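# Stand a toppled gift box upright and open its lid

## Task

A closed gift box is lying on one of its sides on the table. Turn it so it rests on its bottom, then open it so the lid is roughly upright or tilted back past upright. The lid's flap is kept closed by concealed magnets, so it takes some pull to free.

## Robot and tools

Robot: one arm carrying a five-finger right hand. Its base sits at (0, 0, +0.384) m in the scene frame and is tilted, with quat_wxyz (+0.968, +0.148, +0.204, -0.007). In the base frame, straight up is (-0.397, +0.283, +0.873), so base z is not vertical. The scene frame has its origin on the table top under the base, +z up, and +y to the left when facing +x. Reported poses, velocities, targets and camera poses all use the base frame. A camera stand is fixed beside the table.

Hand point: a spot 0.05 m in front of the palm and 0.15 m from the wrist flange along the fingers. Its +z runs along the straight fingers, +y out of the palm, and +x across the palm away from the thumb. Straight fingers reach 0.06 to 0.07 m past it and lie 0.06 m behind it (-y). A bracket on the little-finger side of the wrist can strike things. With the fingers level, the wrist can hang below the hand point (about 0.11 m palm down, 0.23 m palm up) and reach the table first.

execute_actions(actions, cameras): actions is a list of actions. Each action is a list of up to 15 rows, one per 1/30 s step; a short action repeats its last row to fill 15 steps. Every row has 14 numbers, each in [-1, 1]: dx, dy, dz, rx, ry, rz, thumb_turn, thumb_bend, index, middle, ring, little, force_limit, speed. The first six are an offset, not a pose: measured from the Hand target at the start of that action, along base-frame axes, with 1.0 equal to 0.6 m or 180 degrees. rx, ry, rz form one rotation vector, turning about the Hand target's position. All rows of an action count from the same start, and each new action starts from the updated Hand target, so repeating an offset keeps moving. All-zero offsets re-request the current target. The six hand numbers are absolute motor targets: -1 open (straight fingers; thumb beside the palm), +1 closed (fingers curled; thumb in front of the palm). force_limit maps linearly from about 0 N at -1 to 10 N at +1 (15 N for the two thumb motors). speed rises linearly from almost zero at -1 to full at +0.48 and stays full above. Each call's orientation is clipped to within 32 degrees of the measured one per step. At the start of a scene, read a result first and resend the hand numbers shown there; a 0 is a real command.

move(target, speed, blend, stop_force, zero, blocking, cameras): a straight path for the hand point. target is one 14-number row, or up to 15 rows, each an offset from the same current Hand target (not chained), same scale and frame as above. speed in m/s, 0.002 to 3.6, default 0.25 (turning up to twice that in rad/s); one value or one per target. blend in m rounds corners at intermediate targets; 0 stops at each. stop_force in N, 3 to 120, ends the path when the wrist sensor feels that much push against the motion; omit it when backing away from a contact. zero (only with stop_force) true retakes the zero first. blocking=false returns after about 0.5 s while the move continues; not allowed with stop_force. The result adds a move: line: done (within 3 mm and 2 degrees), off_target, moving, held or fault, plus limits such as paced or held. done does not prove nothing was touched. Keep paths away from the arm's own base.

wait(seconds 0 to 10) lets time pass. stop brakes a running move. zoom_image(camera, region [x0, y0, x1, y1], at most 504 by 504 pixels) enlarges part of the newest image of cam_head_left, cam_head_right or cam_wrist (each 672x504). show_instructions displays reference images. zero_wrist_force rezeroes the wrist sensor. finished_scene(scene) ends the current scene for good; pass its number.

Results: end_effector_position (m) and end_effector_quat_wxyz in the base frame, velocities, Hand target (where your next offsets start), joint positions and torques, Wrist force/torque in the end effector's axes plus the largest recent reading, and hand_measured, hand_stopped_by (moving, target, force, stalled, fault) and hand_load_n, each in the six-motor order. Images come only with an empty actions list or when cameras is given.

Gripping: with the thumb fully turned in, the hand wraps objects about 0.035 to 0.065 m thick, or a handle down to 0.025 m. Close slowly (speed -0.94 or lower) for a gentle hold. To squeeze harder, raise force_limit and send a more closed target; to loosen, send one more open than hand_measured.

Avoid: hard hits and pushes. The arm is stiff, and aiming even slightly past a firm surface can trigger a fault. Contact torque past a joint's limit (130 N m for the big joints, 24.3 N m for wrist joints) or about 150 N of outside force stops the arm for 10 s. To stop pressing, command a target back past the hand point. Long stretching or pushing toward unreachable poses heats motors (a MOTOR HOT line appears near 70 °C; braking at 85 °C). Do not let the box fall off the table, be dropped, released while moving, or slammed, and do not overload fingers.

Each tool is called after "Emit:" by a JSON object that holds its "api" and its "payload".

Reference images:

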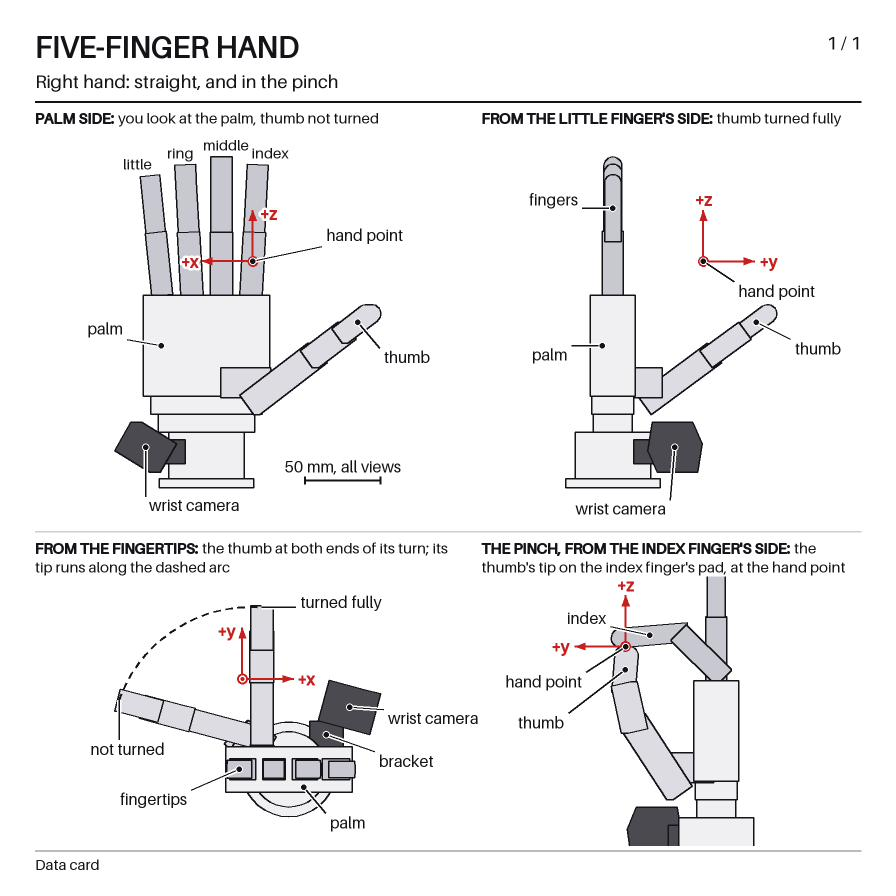

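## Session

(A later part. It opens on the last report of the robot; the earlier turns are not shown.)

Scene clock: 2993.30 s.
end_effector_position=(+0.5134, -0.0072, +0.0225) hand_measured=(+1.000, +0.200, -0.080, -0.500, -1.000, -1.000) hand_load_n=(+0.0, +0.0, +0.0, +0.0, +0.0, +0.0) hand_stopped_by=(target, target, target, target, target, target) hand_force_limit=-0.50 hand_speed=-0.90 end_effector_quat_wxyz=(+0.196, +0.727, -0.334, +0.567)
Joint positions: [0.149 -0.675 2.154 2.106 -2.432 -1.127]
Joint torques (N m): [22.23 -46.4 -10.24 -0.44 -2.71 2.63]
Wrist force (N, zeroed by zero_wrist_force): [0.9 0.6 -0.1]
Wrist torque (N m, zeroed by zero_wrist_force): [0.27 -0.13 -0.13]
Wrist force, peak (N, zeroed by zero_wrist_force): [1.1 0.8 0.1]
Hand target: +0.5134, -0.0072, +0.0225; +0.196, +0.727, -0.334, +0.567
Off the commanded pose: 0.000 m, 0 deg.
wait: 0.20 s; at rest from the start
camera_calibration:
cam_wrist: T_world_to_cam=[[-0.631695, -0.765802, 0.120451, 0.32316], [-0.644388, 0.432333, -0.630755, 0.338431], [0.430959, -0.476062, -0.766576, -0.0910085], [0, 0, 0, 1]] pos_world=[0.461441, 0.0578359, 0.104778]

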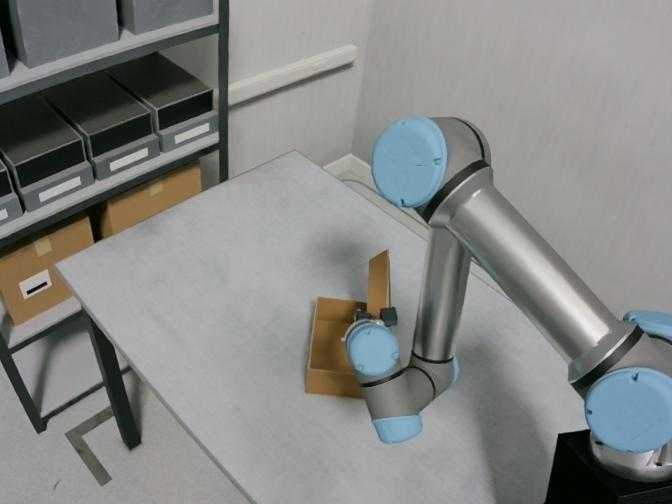

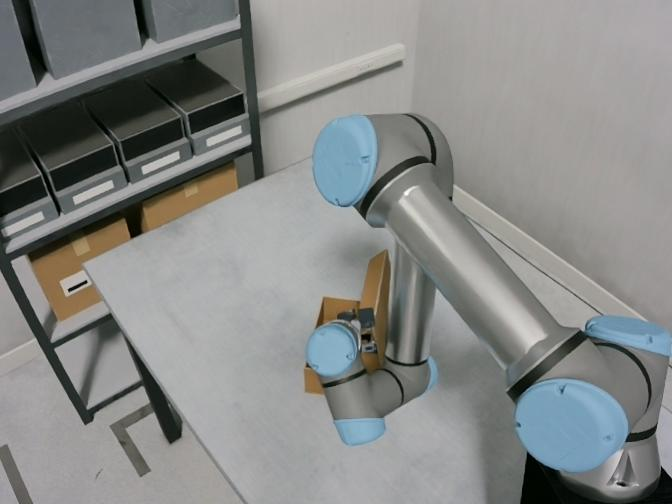

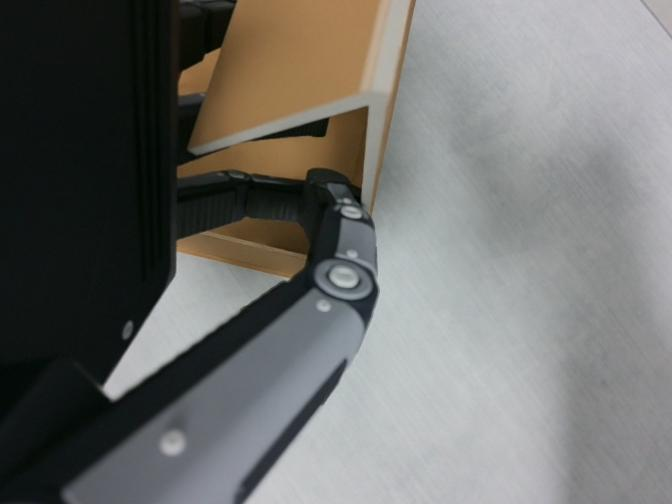

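Emit:
{"api": "move", "payload": {"target": [0, 0, 0, 0, 0, 0, -0.5, 0.2, -0.08, -0.5, -1, -1, -0.7, -0.6], "cameras": ["cam_wrist"]}}

Emit:
{"api": "move", "payload": {"target": [0, 0, 0, 0, 0, 0, -0.5, -1.0, -0.08, -0.5, -1, -1, -0.7, -0.6], "cameras": ["cam_wrist"]}}

Scene clock: 3031.00 s.
end_effector_position=(+0.5134, -0.0072, +0.0225) hand_measured=(-0.500, +0.200, -0.080, -0.500, -1.000, -1.000) hand_load_n=(+0.0, +0.0, +0.5, +0.0, +0.0, +0.0) hand_stopped_by=(target, target, target, target, target, target) hand_force_limit=-0.70 hand_speed=-0.60 end_effector_quat_wxyz=(+0.196, +0.727, -0.334, +0.567)
Joint positions: [0.149 -0.675 2.154 2.106 -2.432 -1.127]
Joint torques (N m): [22.08 -46.32 -9.15 -0.42 -2.39 2.47]
Wrist force (N, zeroed by zero_wrist_force): [0.7 0.3 -0.1]
Wrist torque (N m, zeroed by zero_wrist_force): [0.25 -0.09 -0.14]
Wrist force, peak (N, zeroed by zero_wrist_force): [1.2 0.6 0.2]
Hand target: +0.5134, -0.0072, +0.0225; +0.196, +0.727, -0.334, +0.567
Off the commanded pose: 0.000 m, 0 deg.
move: done
camera_calibration:
cam_wrist: T_world_to_cam=[[-0.631695, -0.765802, 0.120451, 0.32316], [-0.644388, 0.432333, -0.630755, 0.338431], [0.430959, -0.476062, -0.766576, -0.0910085], [0, 0, 0, 1]] pos_world=[0.461441, 0.0578359, 0.104778]
Images, in order (width x height): cam_wrist 672x504.

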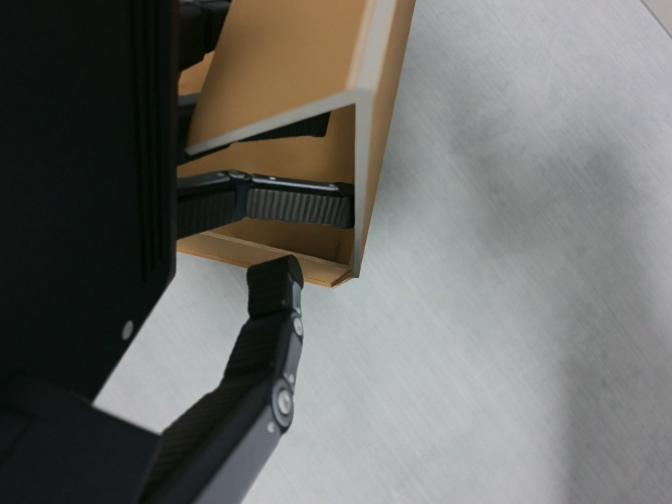

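Scene clock: 3033.37 s.
end_effector_position=(+0.5134, -0.0072, +0.0225) hand_measured=(-0.500, -1.000, -0.080, -0.500, -1.000, -1.000) hand_load_n=(+0.0, +0.0, +0.0, +0.0, +0.0, +0.0) hand_stopped_by=(target, target, target, target, target, target) hand_force_limit=-0.70 hand_speed=-0.60 end_effector_quat_wxyz=(+0.196, +0.727, -0.334, +0.567)
Joint positions: [0.149 -0.675 2.154 2.106 -2.432 -1.127]
Joint torques (N m): [22.25 -46.48 -7.89 -0.49 -2.37 2.43]
Wrist force (N, zeroed by zero_wrist_force): [0.9 0.6 0.2]
Wrist torque (N m, zeroed by zero_wrist_force): [0.28 -0.14 -0.11]
Wrist force, peak (N, zeroed by zero_wrist_force): [1.2 0.5 0.0]
Hand target: +0.5134, -0.0072, +0.0225; +0.196, +0.727, -0.334, +0.567
Off the commanded pose: 0.000 m, 0 deg.
move: done
camera_calibration:
cam_wrist: T_world_to_cam=[[-0.631695, -0.765802, 0.120451, 0.32316], [-0.644388, 0.432333, -0.630755, 0.338431], [0.430959, -0.476062, -0.766576, -0.0910085], [0, 0, 0, 1]] pos_world=[0.461441, 0.0578359, 0.104778]
Images, in order (width x height): cam_wrist 672x504.

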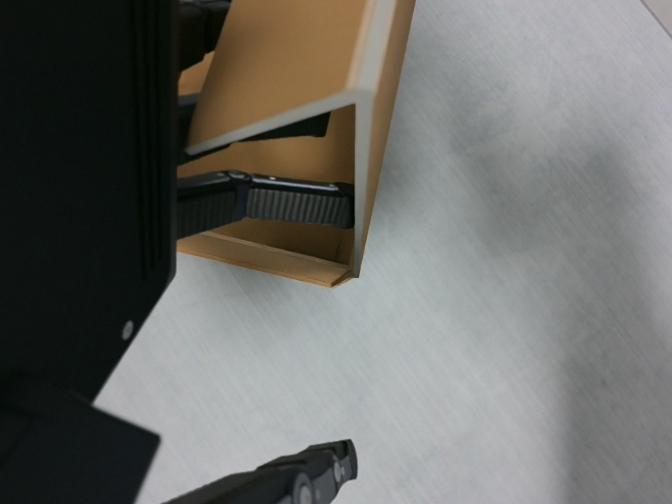

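Emit:
{"api": "move", "payload": {"target": [0, 0, 0, 0, 0, 0, 0.4, -1.0, -0.08, -0.5, -1, -1, -0.8, -0.7], "cameras": ["cam_wrist"]}}

Emit:
{"api": "move", "payload": {"target": [0, 0, 0, 0, 0, 0, 1, -1.0, -0.08, -0.5, -1, -1, -0.8, -0.7], "cameras": ["cam_wrist"]}}

Scene clock: 3042.50 s.
end_effector_position=(+0.5134, -0.0072, +0.0225) hand_measured=(+0.400, -1.000, -0.080, -0.500, -1.000, -1.000) hand_load_n=(+0.0, +0.0, +0.0, +0.0, +0.0, +0.0) hand_stopped_by=(target, target, target, target, target, target) hand_force_limit=-0.80 hand_speed=-0.70 end_effector_quat_wxyz=(+0.196, +0.727, -0.334, +0.567)
Joint positions: [0.149 -0.675 2.154 2.106 -2.432 -1.127]
Joint torques (N m): [21.5 -46.94 -6.02 -0.53 -2.11 2.49]
Wrist force (N, zeroed by zero_wrist_force): [1.0 0.3 0.1]
Wrist torque (N m, zeroed by zero_wrist_force): [0.23 -0.13 -0.13]
Wrist force, peak (N, zeroed by zero_wrist_force): [1.1 0.6 0.4]
Hand target: +0.5134, -0.0072, +0.0225; +0.196, +0.727, -0.334, +0.567
Off the commanded pose: 0.000 m, 0 deg.
move: done
camera_calibration:
cam_wrist: T_world_to_cam=[[-0.631695, -0.765802, 0.120451, 0.32316], [-0.644388, 0.432333, -0.630755, 0.338431], [0.430959, -0.476062, -0.766576, -0.0910085], [0, 0, 0, 1]] pos_world=[0.461441, 0.0578359, 0.104778]
Images, in order (width x height): cam_wrist 672x504.

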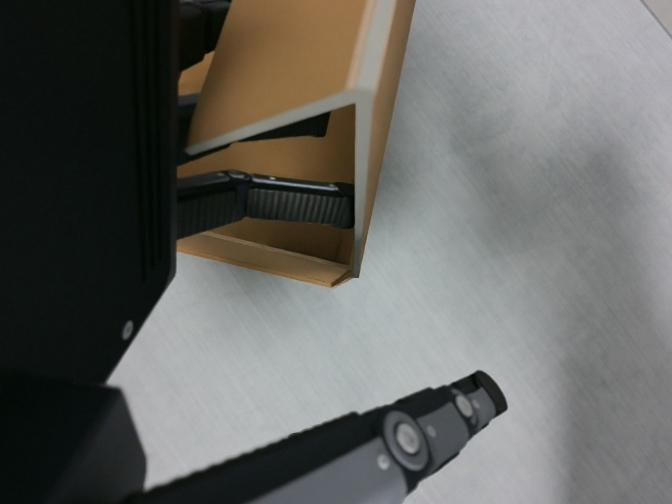

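Scene clock: 3043.80 s.
end_effector_position=(+0.5134, -0.0072, +0.0225) hand_measured=(+1.000, -1.000, -0.080, -0.500, -1.000, -1.000) hand_load_n=(+0.0, +0.0, +0.0, +0.0, +0.0, +0.0) hand_stopped_by=(target, target, target, target, target, target) hand_force_limit=-0.80 hand_speed=-0.70 end_effector_quat_wxyz=(+0.196, +0.727, -0.334, +0.567)
Joint positions: [0.149 -0.675 2.154 2.106 -2.432 -1.127]
Joint torques (N m): [22.07 -46.57 -6.19 -0.58 -2.06 2.52]
Wrist force (N, zeroed by zero_wrist_force): [1.1 0.2 0.2]
Wrist torque (N m, zeroed by zero_wrist_force): [0.22 -0.16 -0.12]
Wrist force, peak (N, zeroed by zero_wrist_force): [1.2 0.5 0.1]
Hand target: +0.5134, -0.0072, +0.0225; +0.196, +0.727, -0.334, +0.567
Off the commanded pose: 0.000 m, 0 deg.
move: done
camera_calibration:
cam_wrist: T_world_to_cam=[[-0.631695, -0.765802, 0.120451, 0.32316], [-0.644388, 0.432333, -0.630755, 0.338431], [0.430959, -0.476062, -0.766576, -0.0910085], [0, 0, 0, 1]] pos_world=[0.461441, 0.0578359, 0.104778]
Images, in order (width x height): cam_wrist 672x504.

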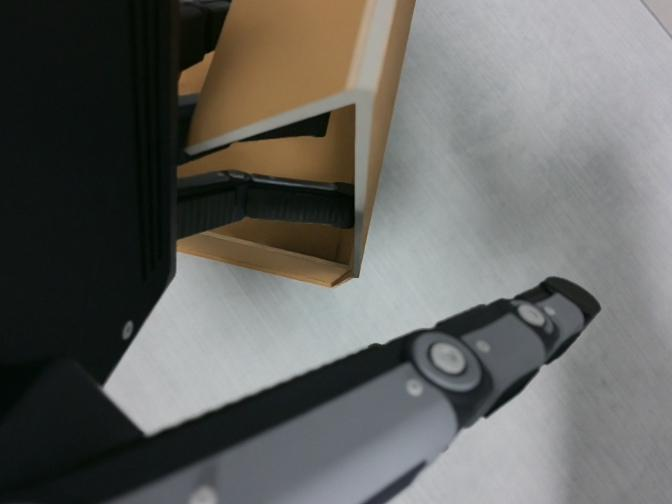

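Emit:
{"api": "move", "payload": {"target": [0.01458, -0.01641, 0.01197, 0, 0, 0, 1, -0.8, -0.08, -0.5, -1, -1, -0.8, -0.7], "speed": 0.015, "cameras": ["cam_wrist"]}}

Emit:
{"api": "move", "payload": {"target": [0.01458, -0.01641, 0.01197, 0, 0, 0, 1, -0.8, -0.08, -0.5, -1, -1, -0.8, -0.7], "speed": 0.015, "stop_force": 4, "cameras": ["cam_wrist"]}}

Scene clock: 3055.53 s.
end_effector_position=(+0.5220, -0.0169, +0.0296) hand_measured=(+1.000, -0.800, -0.080, -0.500, -1.000, -1.000) hand_load_n=(+0.0, +0.0, +0.0, +0.0, +0.0, +0.0) hand_stopped_by=(target, target, target, target, target, target) hand_force_limit=-0.80 hand_speed=-0.70 end_effector_quat_wxyz=(+0.196, +0.727, -0.334, +0.567)
Joint positions: [0.123 -0.692 2.146 2.118 -2.409 -1.143]
Joint torques (N m): [9.84 -46.76 -10.94 -0.38 1.36 -2.88]
Wrist force (N, zeroed by zero_wrist_force): [0.8 0.4 -0.1]
Wrist torque (N m, zeroed by zero_wrist_force): [0.25 -0.13 -0.04]
Wrist force, peak (N, zeroed by zero_wrist_force): [1.1 0.7 0.1]
Hand target: +0.5222, -0.0170, +0.0297; +0.196, +0.727, -0.334, +0.567
Off the commanded pose: 0.000 m, 0 deg.
move: done
camera_calibration:
cam_wrist: T_world_to_cam=[[-0.631695, -0.765802, 0.120451, 0.320309], [-0.644388, 0.432333, -0.630755, 0.352645], [0.430959, -0.476062, -0.766576, -0.0938899], [0, 0, 0, 1]] pos_world=[0.470041, 0.0481359, 0.111878]
Images, in order (width x height): cam_wrist 672x504.

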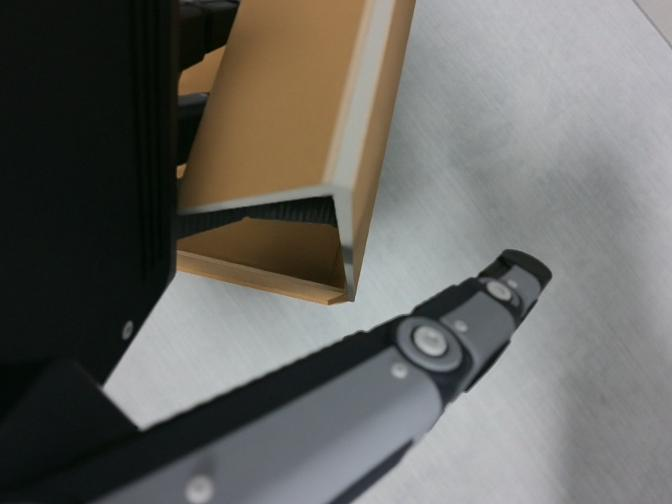

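Scene clock: 3057.57 s.
end_effector_position=(+0.5309, -0.0269, +0.0369) hand_measured=(+1.000, -0.800, -0.080, -0.500, -1.000, -1.000) hand_load_n=(+0.5, +0.0, +0.0, +0.0, +0.0, +0.0) hand_stopped_by=(target, target, target, target, target, target) hand_force_limit=-0.80 hand_speed=-0.70 end_effector_quat_wxyz=(+0.196, +0.727, -0.334, +0.567)
Joint positions: [0.097 -0.709 2.138 2.132 -2.385 -1.159]
Joint torques (N m): [9.35 -46.97 -10.29 -0.36 1.36 -2.9]
Wrist force (N, zeroed by zero_wrist_force): [0.8 0.5 0.2]
Wrist torque (N m, zeroed by zero_wrist_force): [0.23 -0.12 -0.03]
Wrist force, peak (N, zeroed by zero_wrist_force): [1.1 0.6 0.4]
Hand target: +0.5309, -0.0269, +0.0369; +0.196, +0.727, -0.334, +0.567
Off the commanded pose: 0.000 m, 0 deg.
move: done
camera_calibration:
cam_wrist: T_world_to_cam=[[-0.631695, -0.765802, 0.120451, 0.317394], [-0.644388, 0.432333, -0.630755, 0.367308], [0.430959, -0.476062, -0.766576, -0.09689], [0, 0, 0, 1]] pos_world=[0.478941, 0.0381359, 0.119178]
Images, in order (width x height): cam_wrist 672x504.

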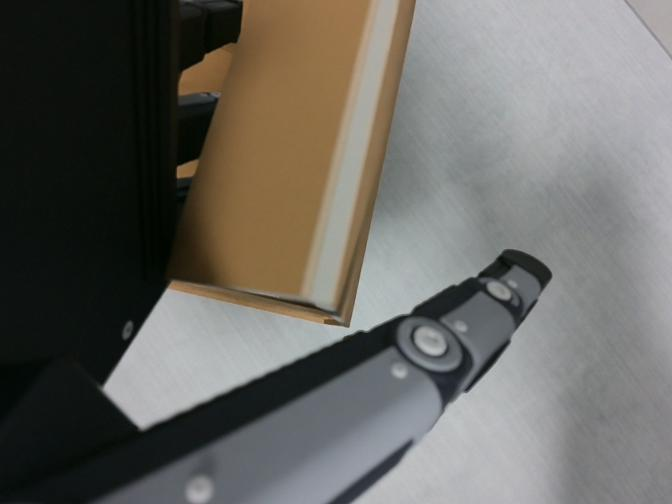

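Emit:
{"api": "move", "payload": {"target": [0, 0, 0, 0, 0, 0, 1, 0.0, -0.08, -0.5, -1, -1, -0.9, -0.94], "cameras": ["cam_wrist"]}}

Scene clock: 3065.30 s.
end_effector_position=(+0.5309, -0.0269, +0.0369) hand_measured=(+1.000, -0.372, -0.080, -0.500, -1.000, -1.000) hand_load_n=(+0.5, +1.0, +2.5, +0.0, +0.0, +0.0) hand_stopped_by=(target, force, target, target, target, target) hand_force_limit=-0.90 hand_speed=-0.94 end_effector_quat_wxyz=(+0.196, +0.727, -0.334, +0.567)
Joint positions: [0.097 -0.709 2.138 2.132 -2.385 -1.159]
Joint torques (N m): [9.21 -45.71 -10.12 -0.36 1.02 -2.78]
Wrist force (N, zeroed by zero_wrist_force): [1.2 -1.2 -1.6]
Wrist torque (N m, zeroed by zero_wrist_force): [0.30 -0.04 -0.04]
Wrist force, peak (N, zeroed by zero_wrist_force): [1.9 -0.8 -2.0]
Hand target: +0.5309, -0.0269, +0.0369; +0.196, +0.727, -0.334, +0.567
Off the commanded pose: 0.000 m, 0 deg.
move: moving (no rest 5 s after the path's end)
camera_calibration:
cam_wrist: T_world_to_cam=[[-0.631695, -0.765802, 0.120451, 0.317394], [-0.644388, 0.432333, -0.630755, 0.367308], [0.430959, -0.476062, -0.766576, -0.09689], [0, 0, 0, 1]] pos_world=[0.478941, 0.0381359, 0.119178]
Images, in order (width x height): cam_wrist 672x504.

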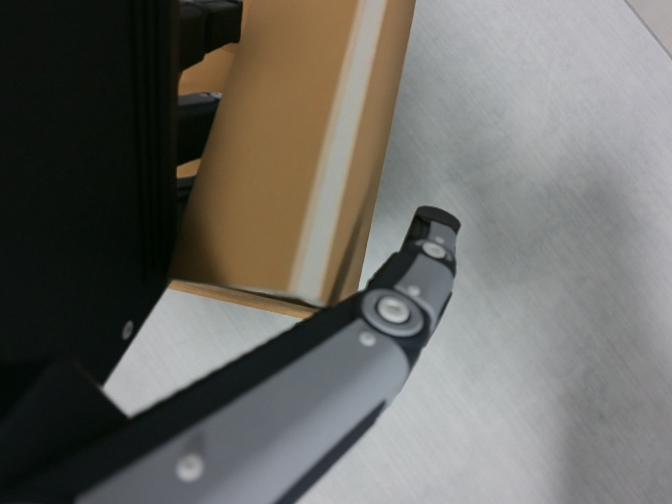

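Emit:
{"api": "move", "payload": {"target": [0, 0, 0, 0, 0, 0, 1, -0.55, -0.08, -0.5, -1, -1, -0.8, -0.8], "cameras": []}}

Emit:
{"api": "move", "payload": {"target": [-0.00486, 0.00547, -0.00399, 0, 0, 0, 1, -0.55, -0.08, -0.5, -1, -1, -0.8, -0.8], "speed": 0.015, "cameras": ["cam_wrist"]}}

Scene clock: 3091.07 s.
end_effector_position=(+0.5309, -0.0269, +0.0369) hand_measured=(+1.000, -0.550, -0.080, -0.500, -1.000, -1.000) hand_load_n=(+0.5, +0.0, +0.5, +0.0, +0.0, +0.0) hand_stopped_by=(target, target, target, target, target, target) hand_force_limit=-0.80 hand_speed=-0.80 end_effector_quat_wxyz=(+0.196, +0.727, -0.334, +0.567)
Joint positions: [0.097 -0.709 2.138 2.132 -2.385 -1.159]
Joint torques (N m): [8.94 -43.15 -8.05 -0.4 -0.14 -2.7]
Wrist force (N, zeroed by zero_wrist_force): [0.9 0.3 0.6]
Wrist torque (N m, zeroed by zero_wrist_force): [0.21 -0.12 -0.04]
Wrist force, peak (N, zeroed by zero_wrist_force): [2.1 -1.0 -2.2]
Hand target: +0.5309, -0.0269, +0.0369; +0.196, +0.727, -0.334, +0.567
Off the commanded pose: 0.000 m, 0 deg.
move: done
No camera images: "cameras" was empty.

Scene clock: 3091.83 s.
end_effector_position=(+0.5281, -0.0237, +0.0346) hand_measured=(+1.000, -0.550, -0.080, -0.500, -1.000, -1.000) hand_load_n=(+0.0, +0.0, +0.5, +0.0, +0.0, +0.0) hand_stopped_by=(target, target, target, target, target, target) hand_force_limit=-0.80 hand_speed=-0.80 end_effector_quat_wxyz=(+0.196, +0.727, -0.334, +0.567)
Joint positions: [0.105 -0.703 2.141 2.127 -2.392 -1.154]
Joint torques (N m): [21.35 -25.05 16.52 -4.12 -2.84 2.57]
Wrist force (N, zeroed by zero_wrist_force): [1.2 0.6 0.5]
Wrist torque (N m, zeroed by zero_wrist_force): [0.26 -0.14 -0.10]
Wrist force, peak (N, zeroed by zero_wrist_force): [1.2 0.6 0.5]
Hand target: +0.5280, -0.0236, +0.0345; +0.196, +0.727, -0.334, +0.567
Off the commanded pose: 0.000 m, 0 deg.
move: done
camera_calibration:
cam_wrist: T_world_to_cam=[[-0.631695, -0.765802, 0.120451, 0.318276], [-0.644388, 0.432333, -0.630755, 0.362713], [0.430959, -0.476062, -0.766576, -0.0959707], [0, 0, 0, 1]] pos_world=[0.476141, 0.0412359, 0.116878]
Images, in order (width x height): cam_wrist 672x504.

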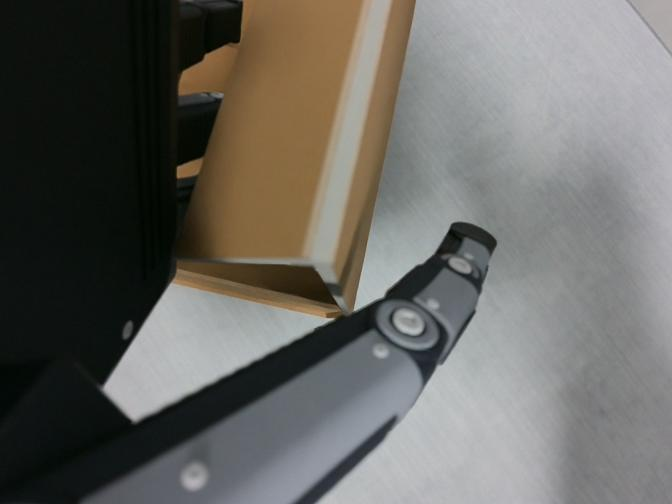

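Emit:
{"api": "move", "payload": {"target": [-0.01862, -0.01693, -0.00055, 0.02592, -0.02918, 0.02127, 1, -0.55, -0.08, -0.5, -1, -1, -0.8, -0.8], "speed": 0.02, "stop_force": 6, "cameras": ["cam_wrist", "cam_head_left"]}}

Scene clock: 3105.10 s.
end_effector_position=(+0.5168, -0.0337, +0.0342) hand_measured=(+1.000, -0.550, -0.080, -0.500, -1.000, -1.000) hand_load_n=(+0.0, +0.0, +0.0, +0.0, +0.0, +0.0) hand_stopped_by=(target, target, target, target, target, target) hand_force_limit=-0.80 hand_speed=-0.80 end_effector_quat_wxyz=(+0.131, +0.718, -0.341, +0.592)
Joint positions: [0.041 -0.712 2.238 1.959 -2.243 -1.127]
Joint torques (N m): [7.74 -34.67 17.79 -4 1.39 2.58]
Wrist force (N, zeroed by zero_wrist_force): [0.9 0.4 -0.5]
Wrist torque (N m, zeroed by zero_wrist_force): [0.28 -0.12 -0.12]
Wrist force, peak (N, zeroed by zero_wrist_force): [1.3 0.5 0.6]
Hand target: +0.5168, -0.0337, +0.0342; +0.131, +0.718, -0.341, +0.592
Off the commanded pose: 0.000 m, 0 deg.
move: done
camera_calibration:
cam_wrist: T_world_to_cam=[[-0.584461, -0.811422, 0.000307875, 0.281665], [-0.614707, 0.44252, -0.652925, 0.345243], [0.529662, -0.381798, -0.757422, -0.144368], [0, 0, 0, 1]] pos_world=[0.453312, 0.0206529, 0.115984]
Images, in order (width x height): cam_head_left 672x504, cam_wrist 672x504.

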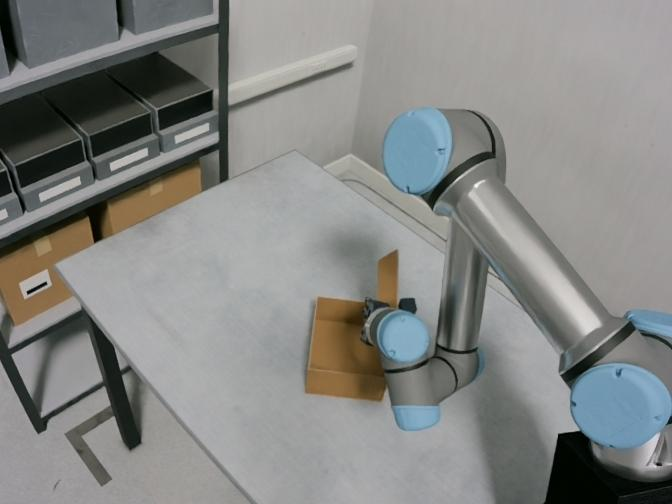

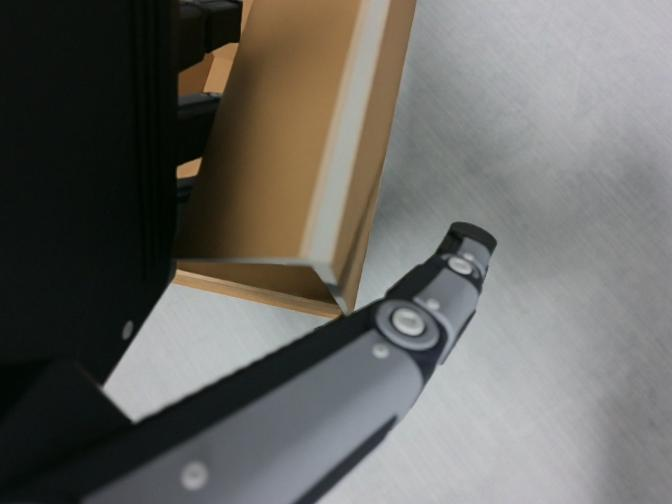

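Emit:
{"api": "move", "payload": {"target": [-0.01725, -0.01797, -0.00363, 0.02592, -0.02918, 0.02127, 1, -0.55, -0.08, -0.5, -1, -1, -0.8, -0.8], "speed": 0.02, "stop_force": 6, "cameras": ["cam_wrist", "cam_head_left", "cam_head_right"]}}

Scene clock: 3115.97 s.
end_effector_position=(+0.5065, -0.0445, +0.0320) hand_measured=(+1.000, -0.550, -0.080, -0.500, -1.000, -1.000) hand_load_n=(+0.0, -0.5, +0.0, +0.0, +0.0, +0.0) hand_stopped_by=(target, target, target, target, target, target) hand_force_limit=-0.80 hand_speed=-0.80 end_effector_quat_wxyz=(+0.066, +0.706, -0.346, +0.614)
Joint positions: [-0.046 -0.695 2.326 1.783 -2.072 -1.089]
Joint torques (N m): [7.34 -22.41 20.35 -3.97 1.64 2.53]
Wrist force (N, zeroed by zero_wrist_force): [1.1 0.9 0.4]
Wrist torque (N m, zeroed by zero_wrist_force): [0.33 -0.17 -0.13]
Wrist force, peak (N, zeroed by zero_wrist_force): [1.6 0.8 0.1]
Hand target: +0.5065, -0.0445, +0.0320; +0.066, +0.706, -0.346, +0.614
Off the commanded pose: 0.000 m, 0 deg.
move: done
camera_calibration:
cam_wrist: T_world_to_cam=[[-0.523675, -0.843696, -0.118075, 0.238427], [-0.584015, 0.456435, -0.671263, 0.327901], [0.620235, -0.282566, -0.731754, -0.186942], [0, 0, 0, 1]] pos_world=[0.432305, -0.00132912, 0.111464]

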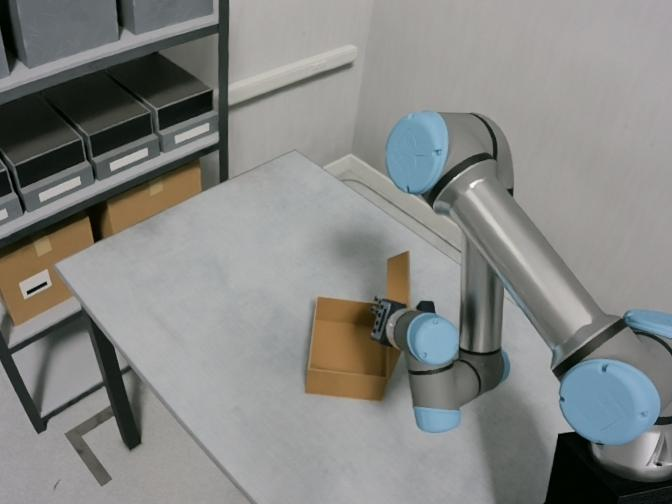

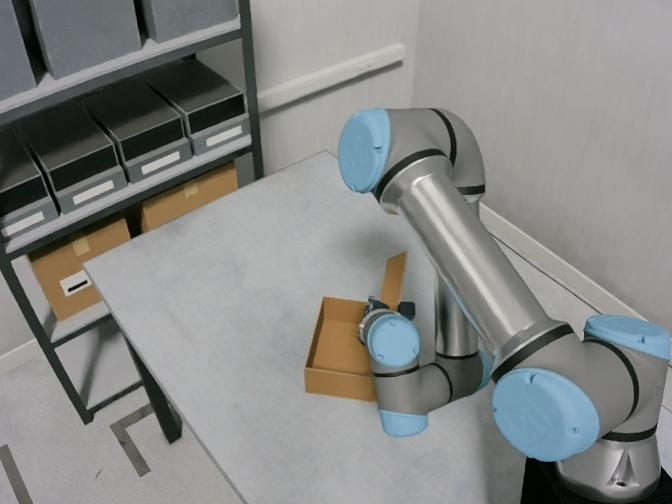

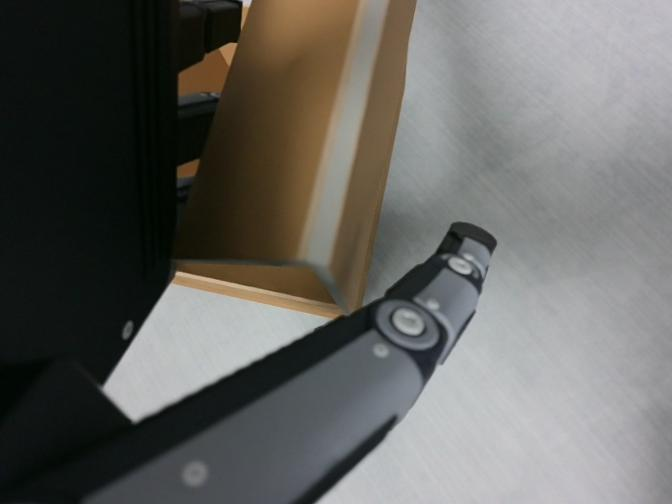

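Emit:
{"api": "move", "payload": {"target": [-0.01555, -0.01867, -0.00665, 0.02592, -0.02918, 0.02127, 1, -0.55, -0.08, -0.5, -1, -1, -0.8, -0.8], "speed": 0.02, "stop_force": 6, "cameras": ["cam_wrist", "cam_head_left", "cam_head_right"]}}

Scene clock: 3125.67 s.
end_effector_position=(+0.4971, -0.0557, +0.0280) hand_measured=(+1.000, -0.550, -0.080, -0.500, -1.000, -1.000) hand_load_n=(+0.5, +0.0, +0.0, +0.0, +0.0, +0.0) hand_stopped_by=(target, target, target, target, target, target) hand_force_limit=-0.80 hand_speed=-0.80 end_effector_quat_wxyz=(+0.001, +0.690, -0.350, +0.633)
Joint positions: [-0.158 -0.649 2.4 1.599 -1.877 -1.04]
Joint torques (N m): [4.97 -20.31 23.21 -4.09 1.81 2.64]
Wrist force (N, zeroed by zero_wrist_force): [1.4 1.4 -0.6]
Wrist torque (N m, zeroed by zero_wrist_force): [0.45 -0.16 -0.14]
Wrist force, peak (N, zeroed by zero_wrist_force): [1.6 1.5 -1.0]
Hand target: +0.4971, -0.0557, +0.0280; +0.001, +0.690, -0.350, +0.633
Off the commanded pose: 0.000 m, 0 deg.
move: done
camera_calibration:
cam_wrist: T_world_to_cam=[[-0.45053, -0.862002, -0.232325, 0.189483], [-0.552887, 0.473723, -0.685495, 0.310822], [0.700956, -0.180386, -0.690016, -0.222845], [0, 0, 0, 1]] pos_world=[0.413421, -0.0241069, 0.103322]

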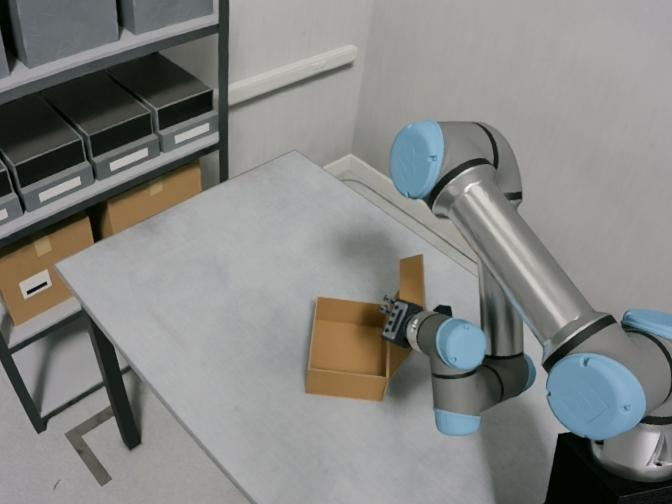

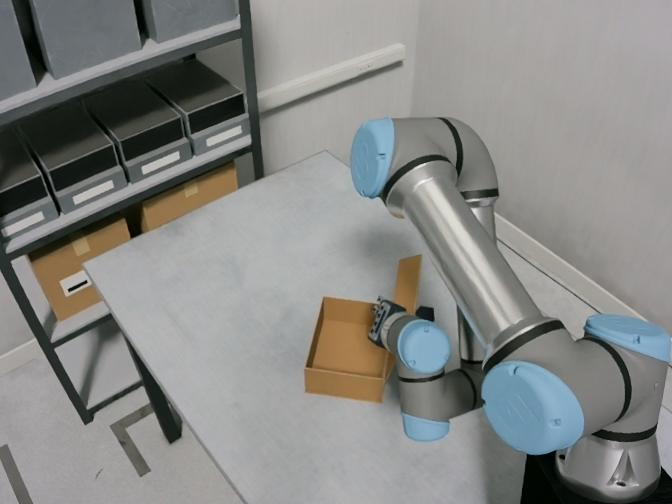

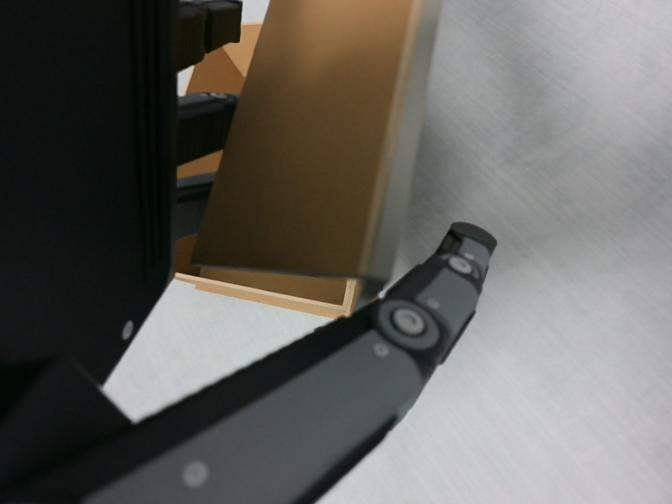

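Emit:
{"api": "move", "payload": {"target": [-0.01355, -0.01897, -0.00952, 0.02592, -0.02918, 0.02127, 1, -0.55, -0.08, -0.5, -1, -1, -0.8, -0.8], "speed": 0.02, "stop_force": 6, "cameras": ["cam_wrist", "cam_head_left", "cam_head_right"]}}

Scene clock: 3150.13 s.
end_effector_position=(+0.4890, -0.0671, +0.0223) hand_measured=(+1.000, -0.550, -0.080, -0.500, -1.000, -1.000) hand_load_n=(+0.5, +0.0, +0.0, +0.0, +0.0, +0.0) hand_stopped_by=(target, target, target, target, target, target) hand_force_limit=-0.80 hand_speed=-0.80 end_effector_quat_wxyz=(-0.064, +0.672, -0.351, +0.649)
Joint positions: [-0.298 -0.572 2.454 1.409 -1.655 -0.978]
Joint torques (N m): [4.05 -19.56 24.72 -4.28 2.02 2.65]
Wrist force (N, zeroed by zero_wrist_force): [1.1 1.3 -0.8]
Wrist torque (N m, zeroed by zero_wrist_force): [0.46 -0.16 -0.13]
Wrist force, peak (N, zeroed by zero_wrist_force): [1.5 1.6 -0.5]
Hand target: +0.4890, -0.0671, +0.0223; -0.064, +0.672, -0.351, +0.649
Off the commanded pose: 0.000 m, 0 deg.
move: done
camera_calibration:
cam_wrist: T_world_to_cam=[[-0.366386, -0.866011, -0.340275, 0.135618], [-0.521863, 0.494028, -0.69541, 0.294136], [0.770338, -0.0772112, -0.632944, -0.251419], [0, 0, 0, 1]] pos_world=[0.396864, -0.0472771, 0.0915581]

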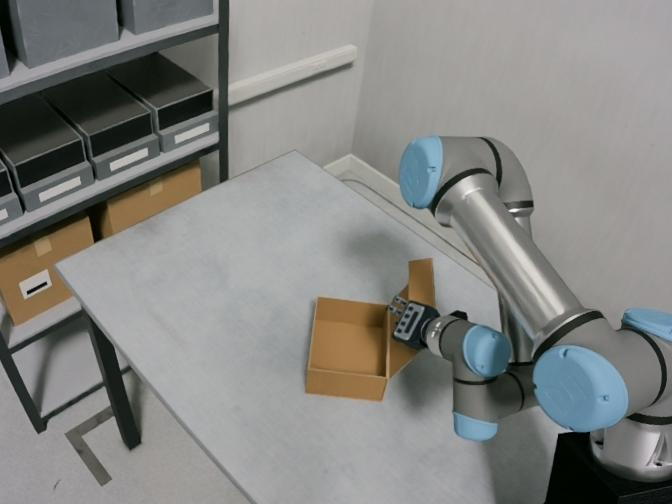

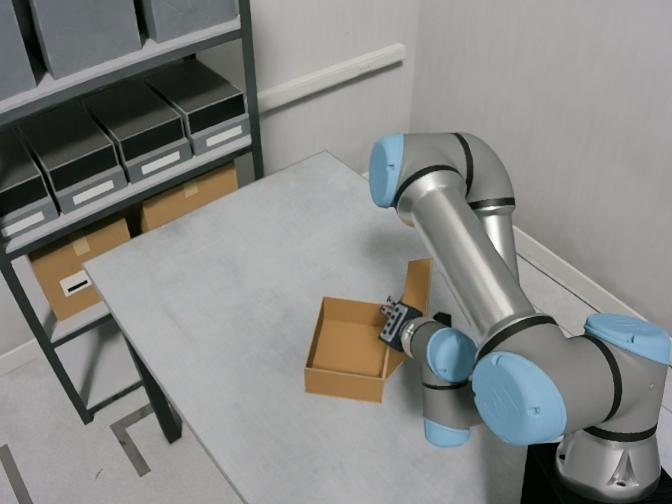

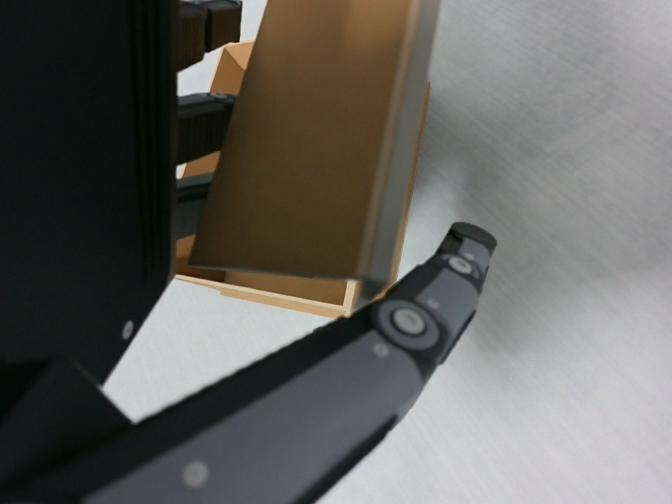

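Emit:
{"api": "zoom_image", "payload": {"camera": "cam_head_left", "region": [290, 230, 470, 410]}}

Emit:
{"api": "zoom_image", "payload": {"camera": "cam_head_right", "region": [290, 230, 470, 410]}}

Scaled by 2.800 from the camera's 672x504 image, which has a finer 960x720 frame.

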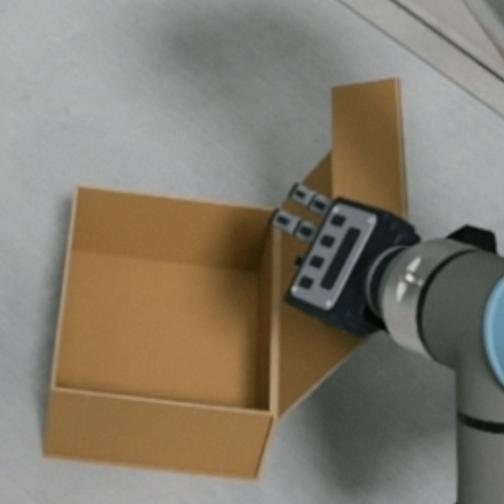

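Scaled by 2.800 from the camera's 672x504 image, which has a finer 960x720 frame.

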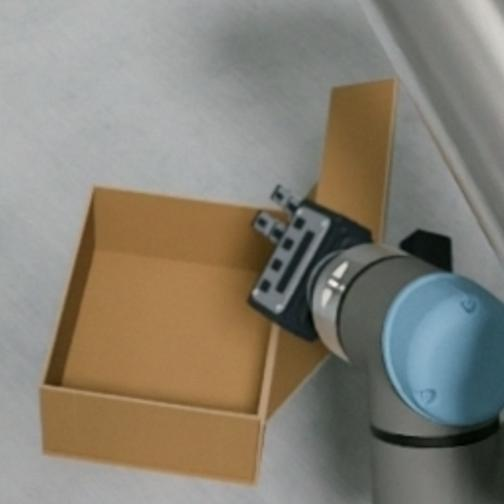

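Emit:
{"api": "move", "payload": {"target": [-0.0113, -0.01892, -0.01218, 0.02592, -0.02918, 0.02127, 1, -0.55, -0.08, -0.5, -1, -1, -0.8, -0.8], "speed": 0.02, "stop_force": 6, "cameras": ["cam_wrist", "cam_head_left"]}}

Scene clock: 3180.00 s.
end_effector_position=(+0.4822, -0.0784, +0.0150) hand_measured=(+1.000, -0.550, -0.080, -0.500, -1.000, -1.000) hand_load_n=(+0.5, +0.5, +0.0, +0.0, +0.0, +0.0) hand_stopped_by=(target, target, target, target, target, target) hand_force_limit=-0.80 hand_speed=-0.80 end_effector_quat_wxyz=(-0.129, +0.649, -0.352, +0.662)
Joint positions: [-0.464 -0.471 2.479 1.225 -1.412 -0.897]
Joint torques (N m): [2.17 -18.78 27.76 -4.11 2.22 2.64]
Wrist force (N, zeroed by zero_wrist_force): [1.6 1.5 -0.9]
Wrist torque (N m, zeroed by zero_wrist_force): [0.50 -0.21 -0.09]
Wrist force, peak (N, zeroed by zero_wrist_force): [1.1 1.9 -1.6]
Hand target: +0.4822, -0.0784, +0.0150; -0.129, +0.649, -0.352, +0.662
Off the commanded pose: 0.000 m, 0 deg.
move: done
camera_calibration:
cam_wrist: T_world_to_cam=[[-0.272953, -0.85558, -0.439864, 0.0781268], [-0.491591, 0.517068, -0.700699, 0.278441], [0.826943, 0.0249755, -0.56173, -0.272001], [0, 0, 0, 1]] pos_world=[0.383134, -0.070336, 0.0766772]
Images, in order (width x height): cam_head_left 672x504, cam_wrist 672x504.

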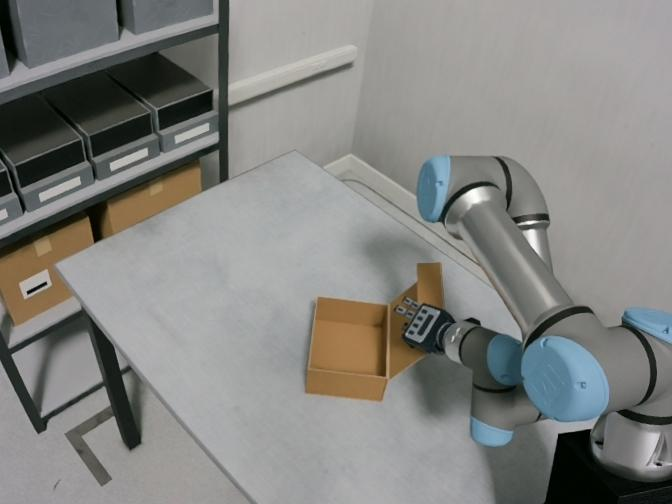

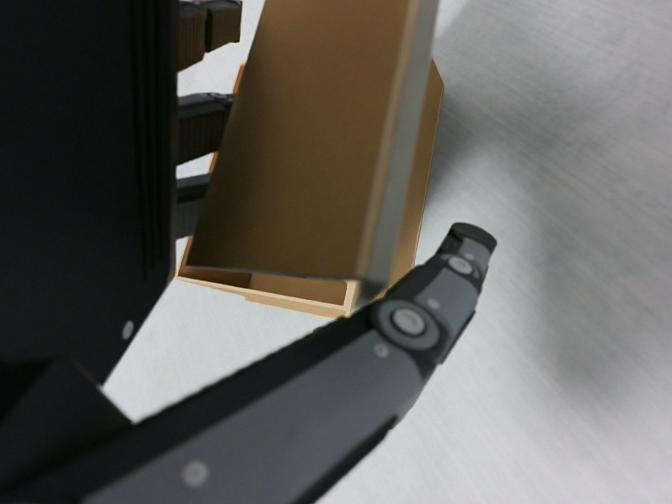

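Emit:
{"api": "move", "payload": {"target": [-0.0088, -0.01848, -0.01465, 0.02592, -0.02918, 0.02127, 1, -0.55, -0.08, -0.5, -1, -1, -0.8, -0.8], "speed": 0.02, "stop_force": 6, "cameras": ["cam_wrist", "cam_head_left"]}}

Scene clock: 3212.63 s.
end_effector_position=(+0.4769, -0.0895, +0.0062) hand_measured=(+1.000, -0.550, -0.080, -0.500, -1.000, -1.000) hand_load_n=(+0.5, +0.5, +0.0, +0.0, +0.0, +0.0) hand_stopped_by=(target, target, target, target, target, target) hand_force_limit=-0.80 hand_speed=-0.80 end_effector_quat_wxyz=(-0.193, +0.624, -0.350, +0.671)
Joint positions: [-0.642 -0.365 2.471 1.061 -1.16 -0.789]
Joint torques (N m): [0.4 -16.13 3.74 -3.96 2.21 2.59]
Wrist force (N, zeroed by zero_wrist_force): [1.2 1.8 -0.9]
Wrist torque (N m, zeroed by zero_wrist_force): [0.58 -0.18 -0.14]
Wrist force, peak (N, zeroed by zero_wrist_force): [1.9 1.1 -2.0]
Hand target: +0.4769, -0.0895, +0.0062; -0.193, +0.624, -0.350, +0.671
Off the commanded pose: 0.000 m, 0 deg.
move: done
camera_calibration:
cam_wrist: T_world_to_cam=[[-0.172061, -0.830949, -0.529074, 0.0179664], [-0.462729, 0.542318, -0.701265, 0.263904], [0.869642, 0.124158, -0.477816, -0.284397], [0, 0, 0, 1]] pos_world=[0.37253, -0.0928807, 0.0586828]
Images, in order (width x height): cam_head_left 672x504, cam_wrist 672x504.

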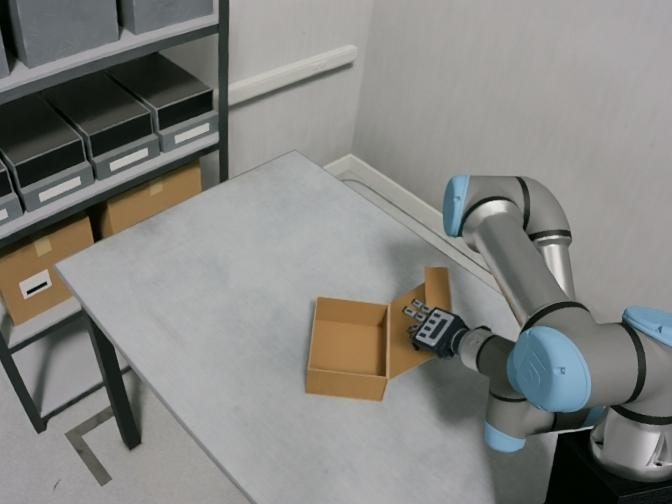

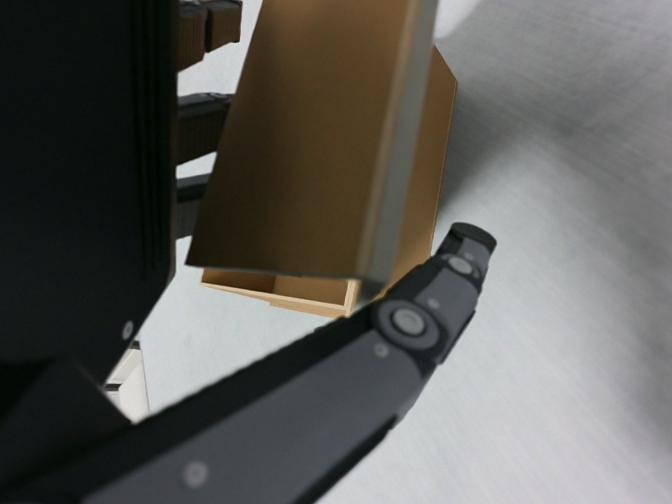

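Emit:
{"api": "move", "payload": {"target": [0.05282, 0.02197, -0.03422, 0, 0, 0, 1, -0.55, -0.08, -0.5, -1, -1, -0.8, -0.8], "speed": 0.015, "stop_force": 5, "cameras": ["cam_wrist", "cam_head_left"]}}

Scene clock: 3273.70 s.
end_effector_position=(+0.5086, -0.0764, -0.0143) hand_measured=(+1.000, -0.550, -0.080, -0.500, -1.000, -1.000) hand_load_n=(+0.5, +0.0, +0.0, +0.0, +0.0, +0.0) hand_stopped_by=(target, target, target, target, target, target) hand_force_limit=-0.80 hand_speed=-0.80 end_effector_quat_wxyz=(-0.193, +0.624, -0.350, +0.671)
Joint positions: [-0.512 -0.361 2.363 1.165 -1.29 -0.786]
Joint torques (N m): [13.93 -17.51 1.76 -0.35 -1.65 2.59]
Wrist force (N, zeroed by zero_wrist_force): [2.0 1.5 -0.9]
Wrist torque (N m, zeroed by zero_wrist_force): [0.55 -0.23 -0.11]
Wrist force, peak (N, zeroed by zero_wrist_force): [2.7 1.3 -2.0]
Hand target: +0.5086, -0.0764, -0.0143; -0.193, +0.624, -0.350, +0.671
Off the commanded pose: 0.000 m, 0 deg.
move: done
camera_calibration:
cam_wrist: T_world_to_cam=[[-0.172061, -0.830949, -0.529074, 0.023526], [-0.462729, 0.542318, -0.701265, 0.256992], [0.869642, 0.124158, -0.477816, -0.323311], [0, 0, 0, 1]] pos_world=[0.40413, -0.0796807, 0.0381828]
Images, in order (width x height): cam_head_left 672x504, cam_wrist 672x504.

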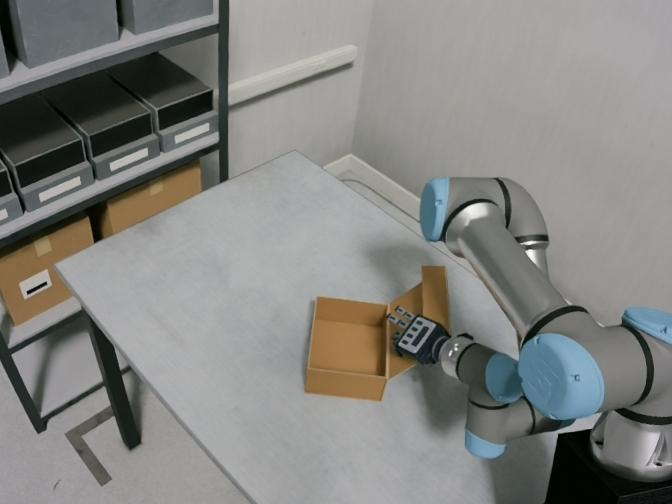

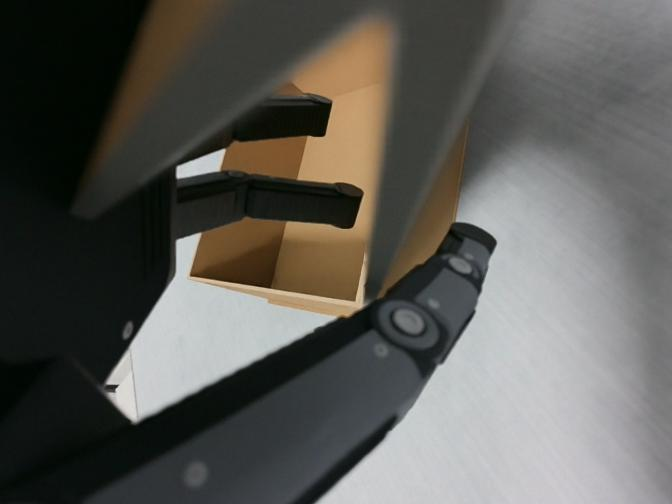

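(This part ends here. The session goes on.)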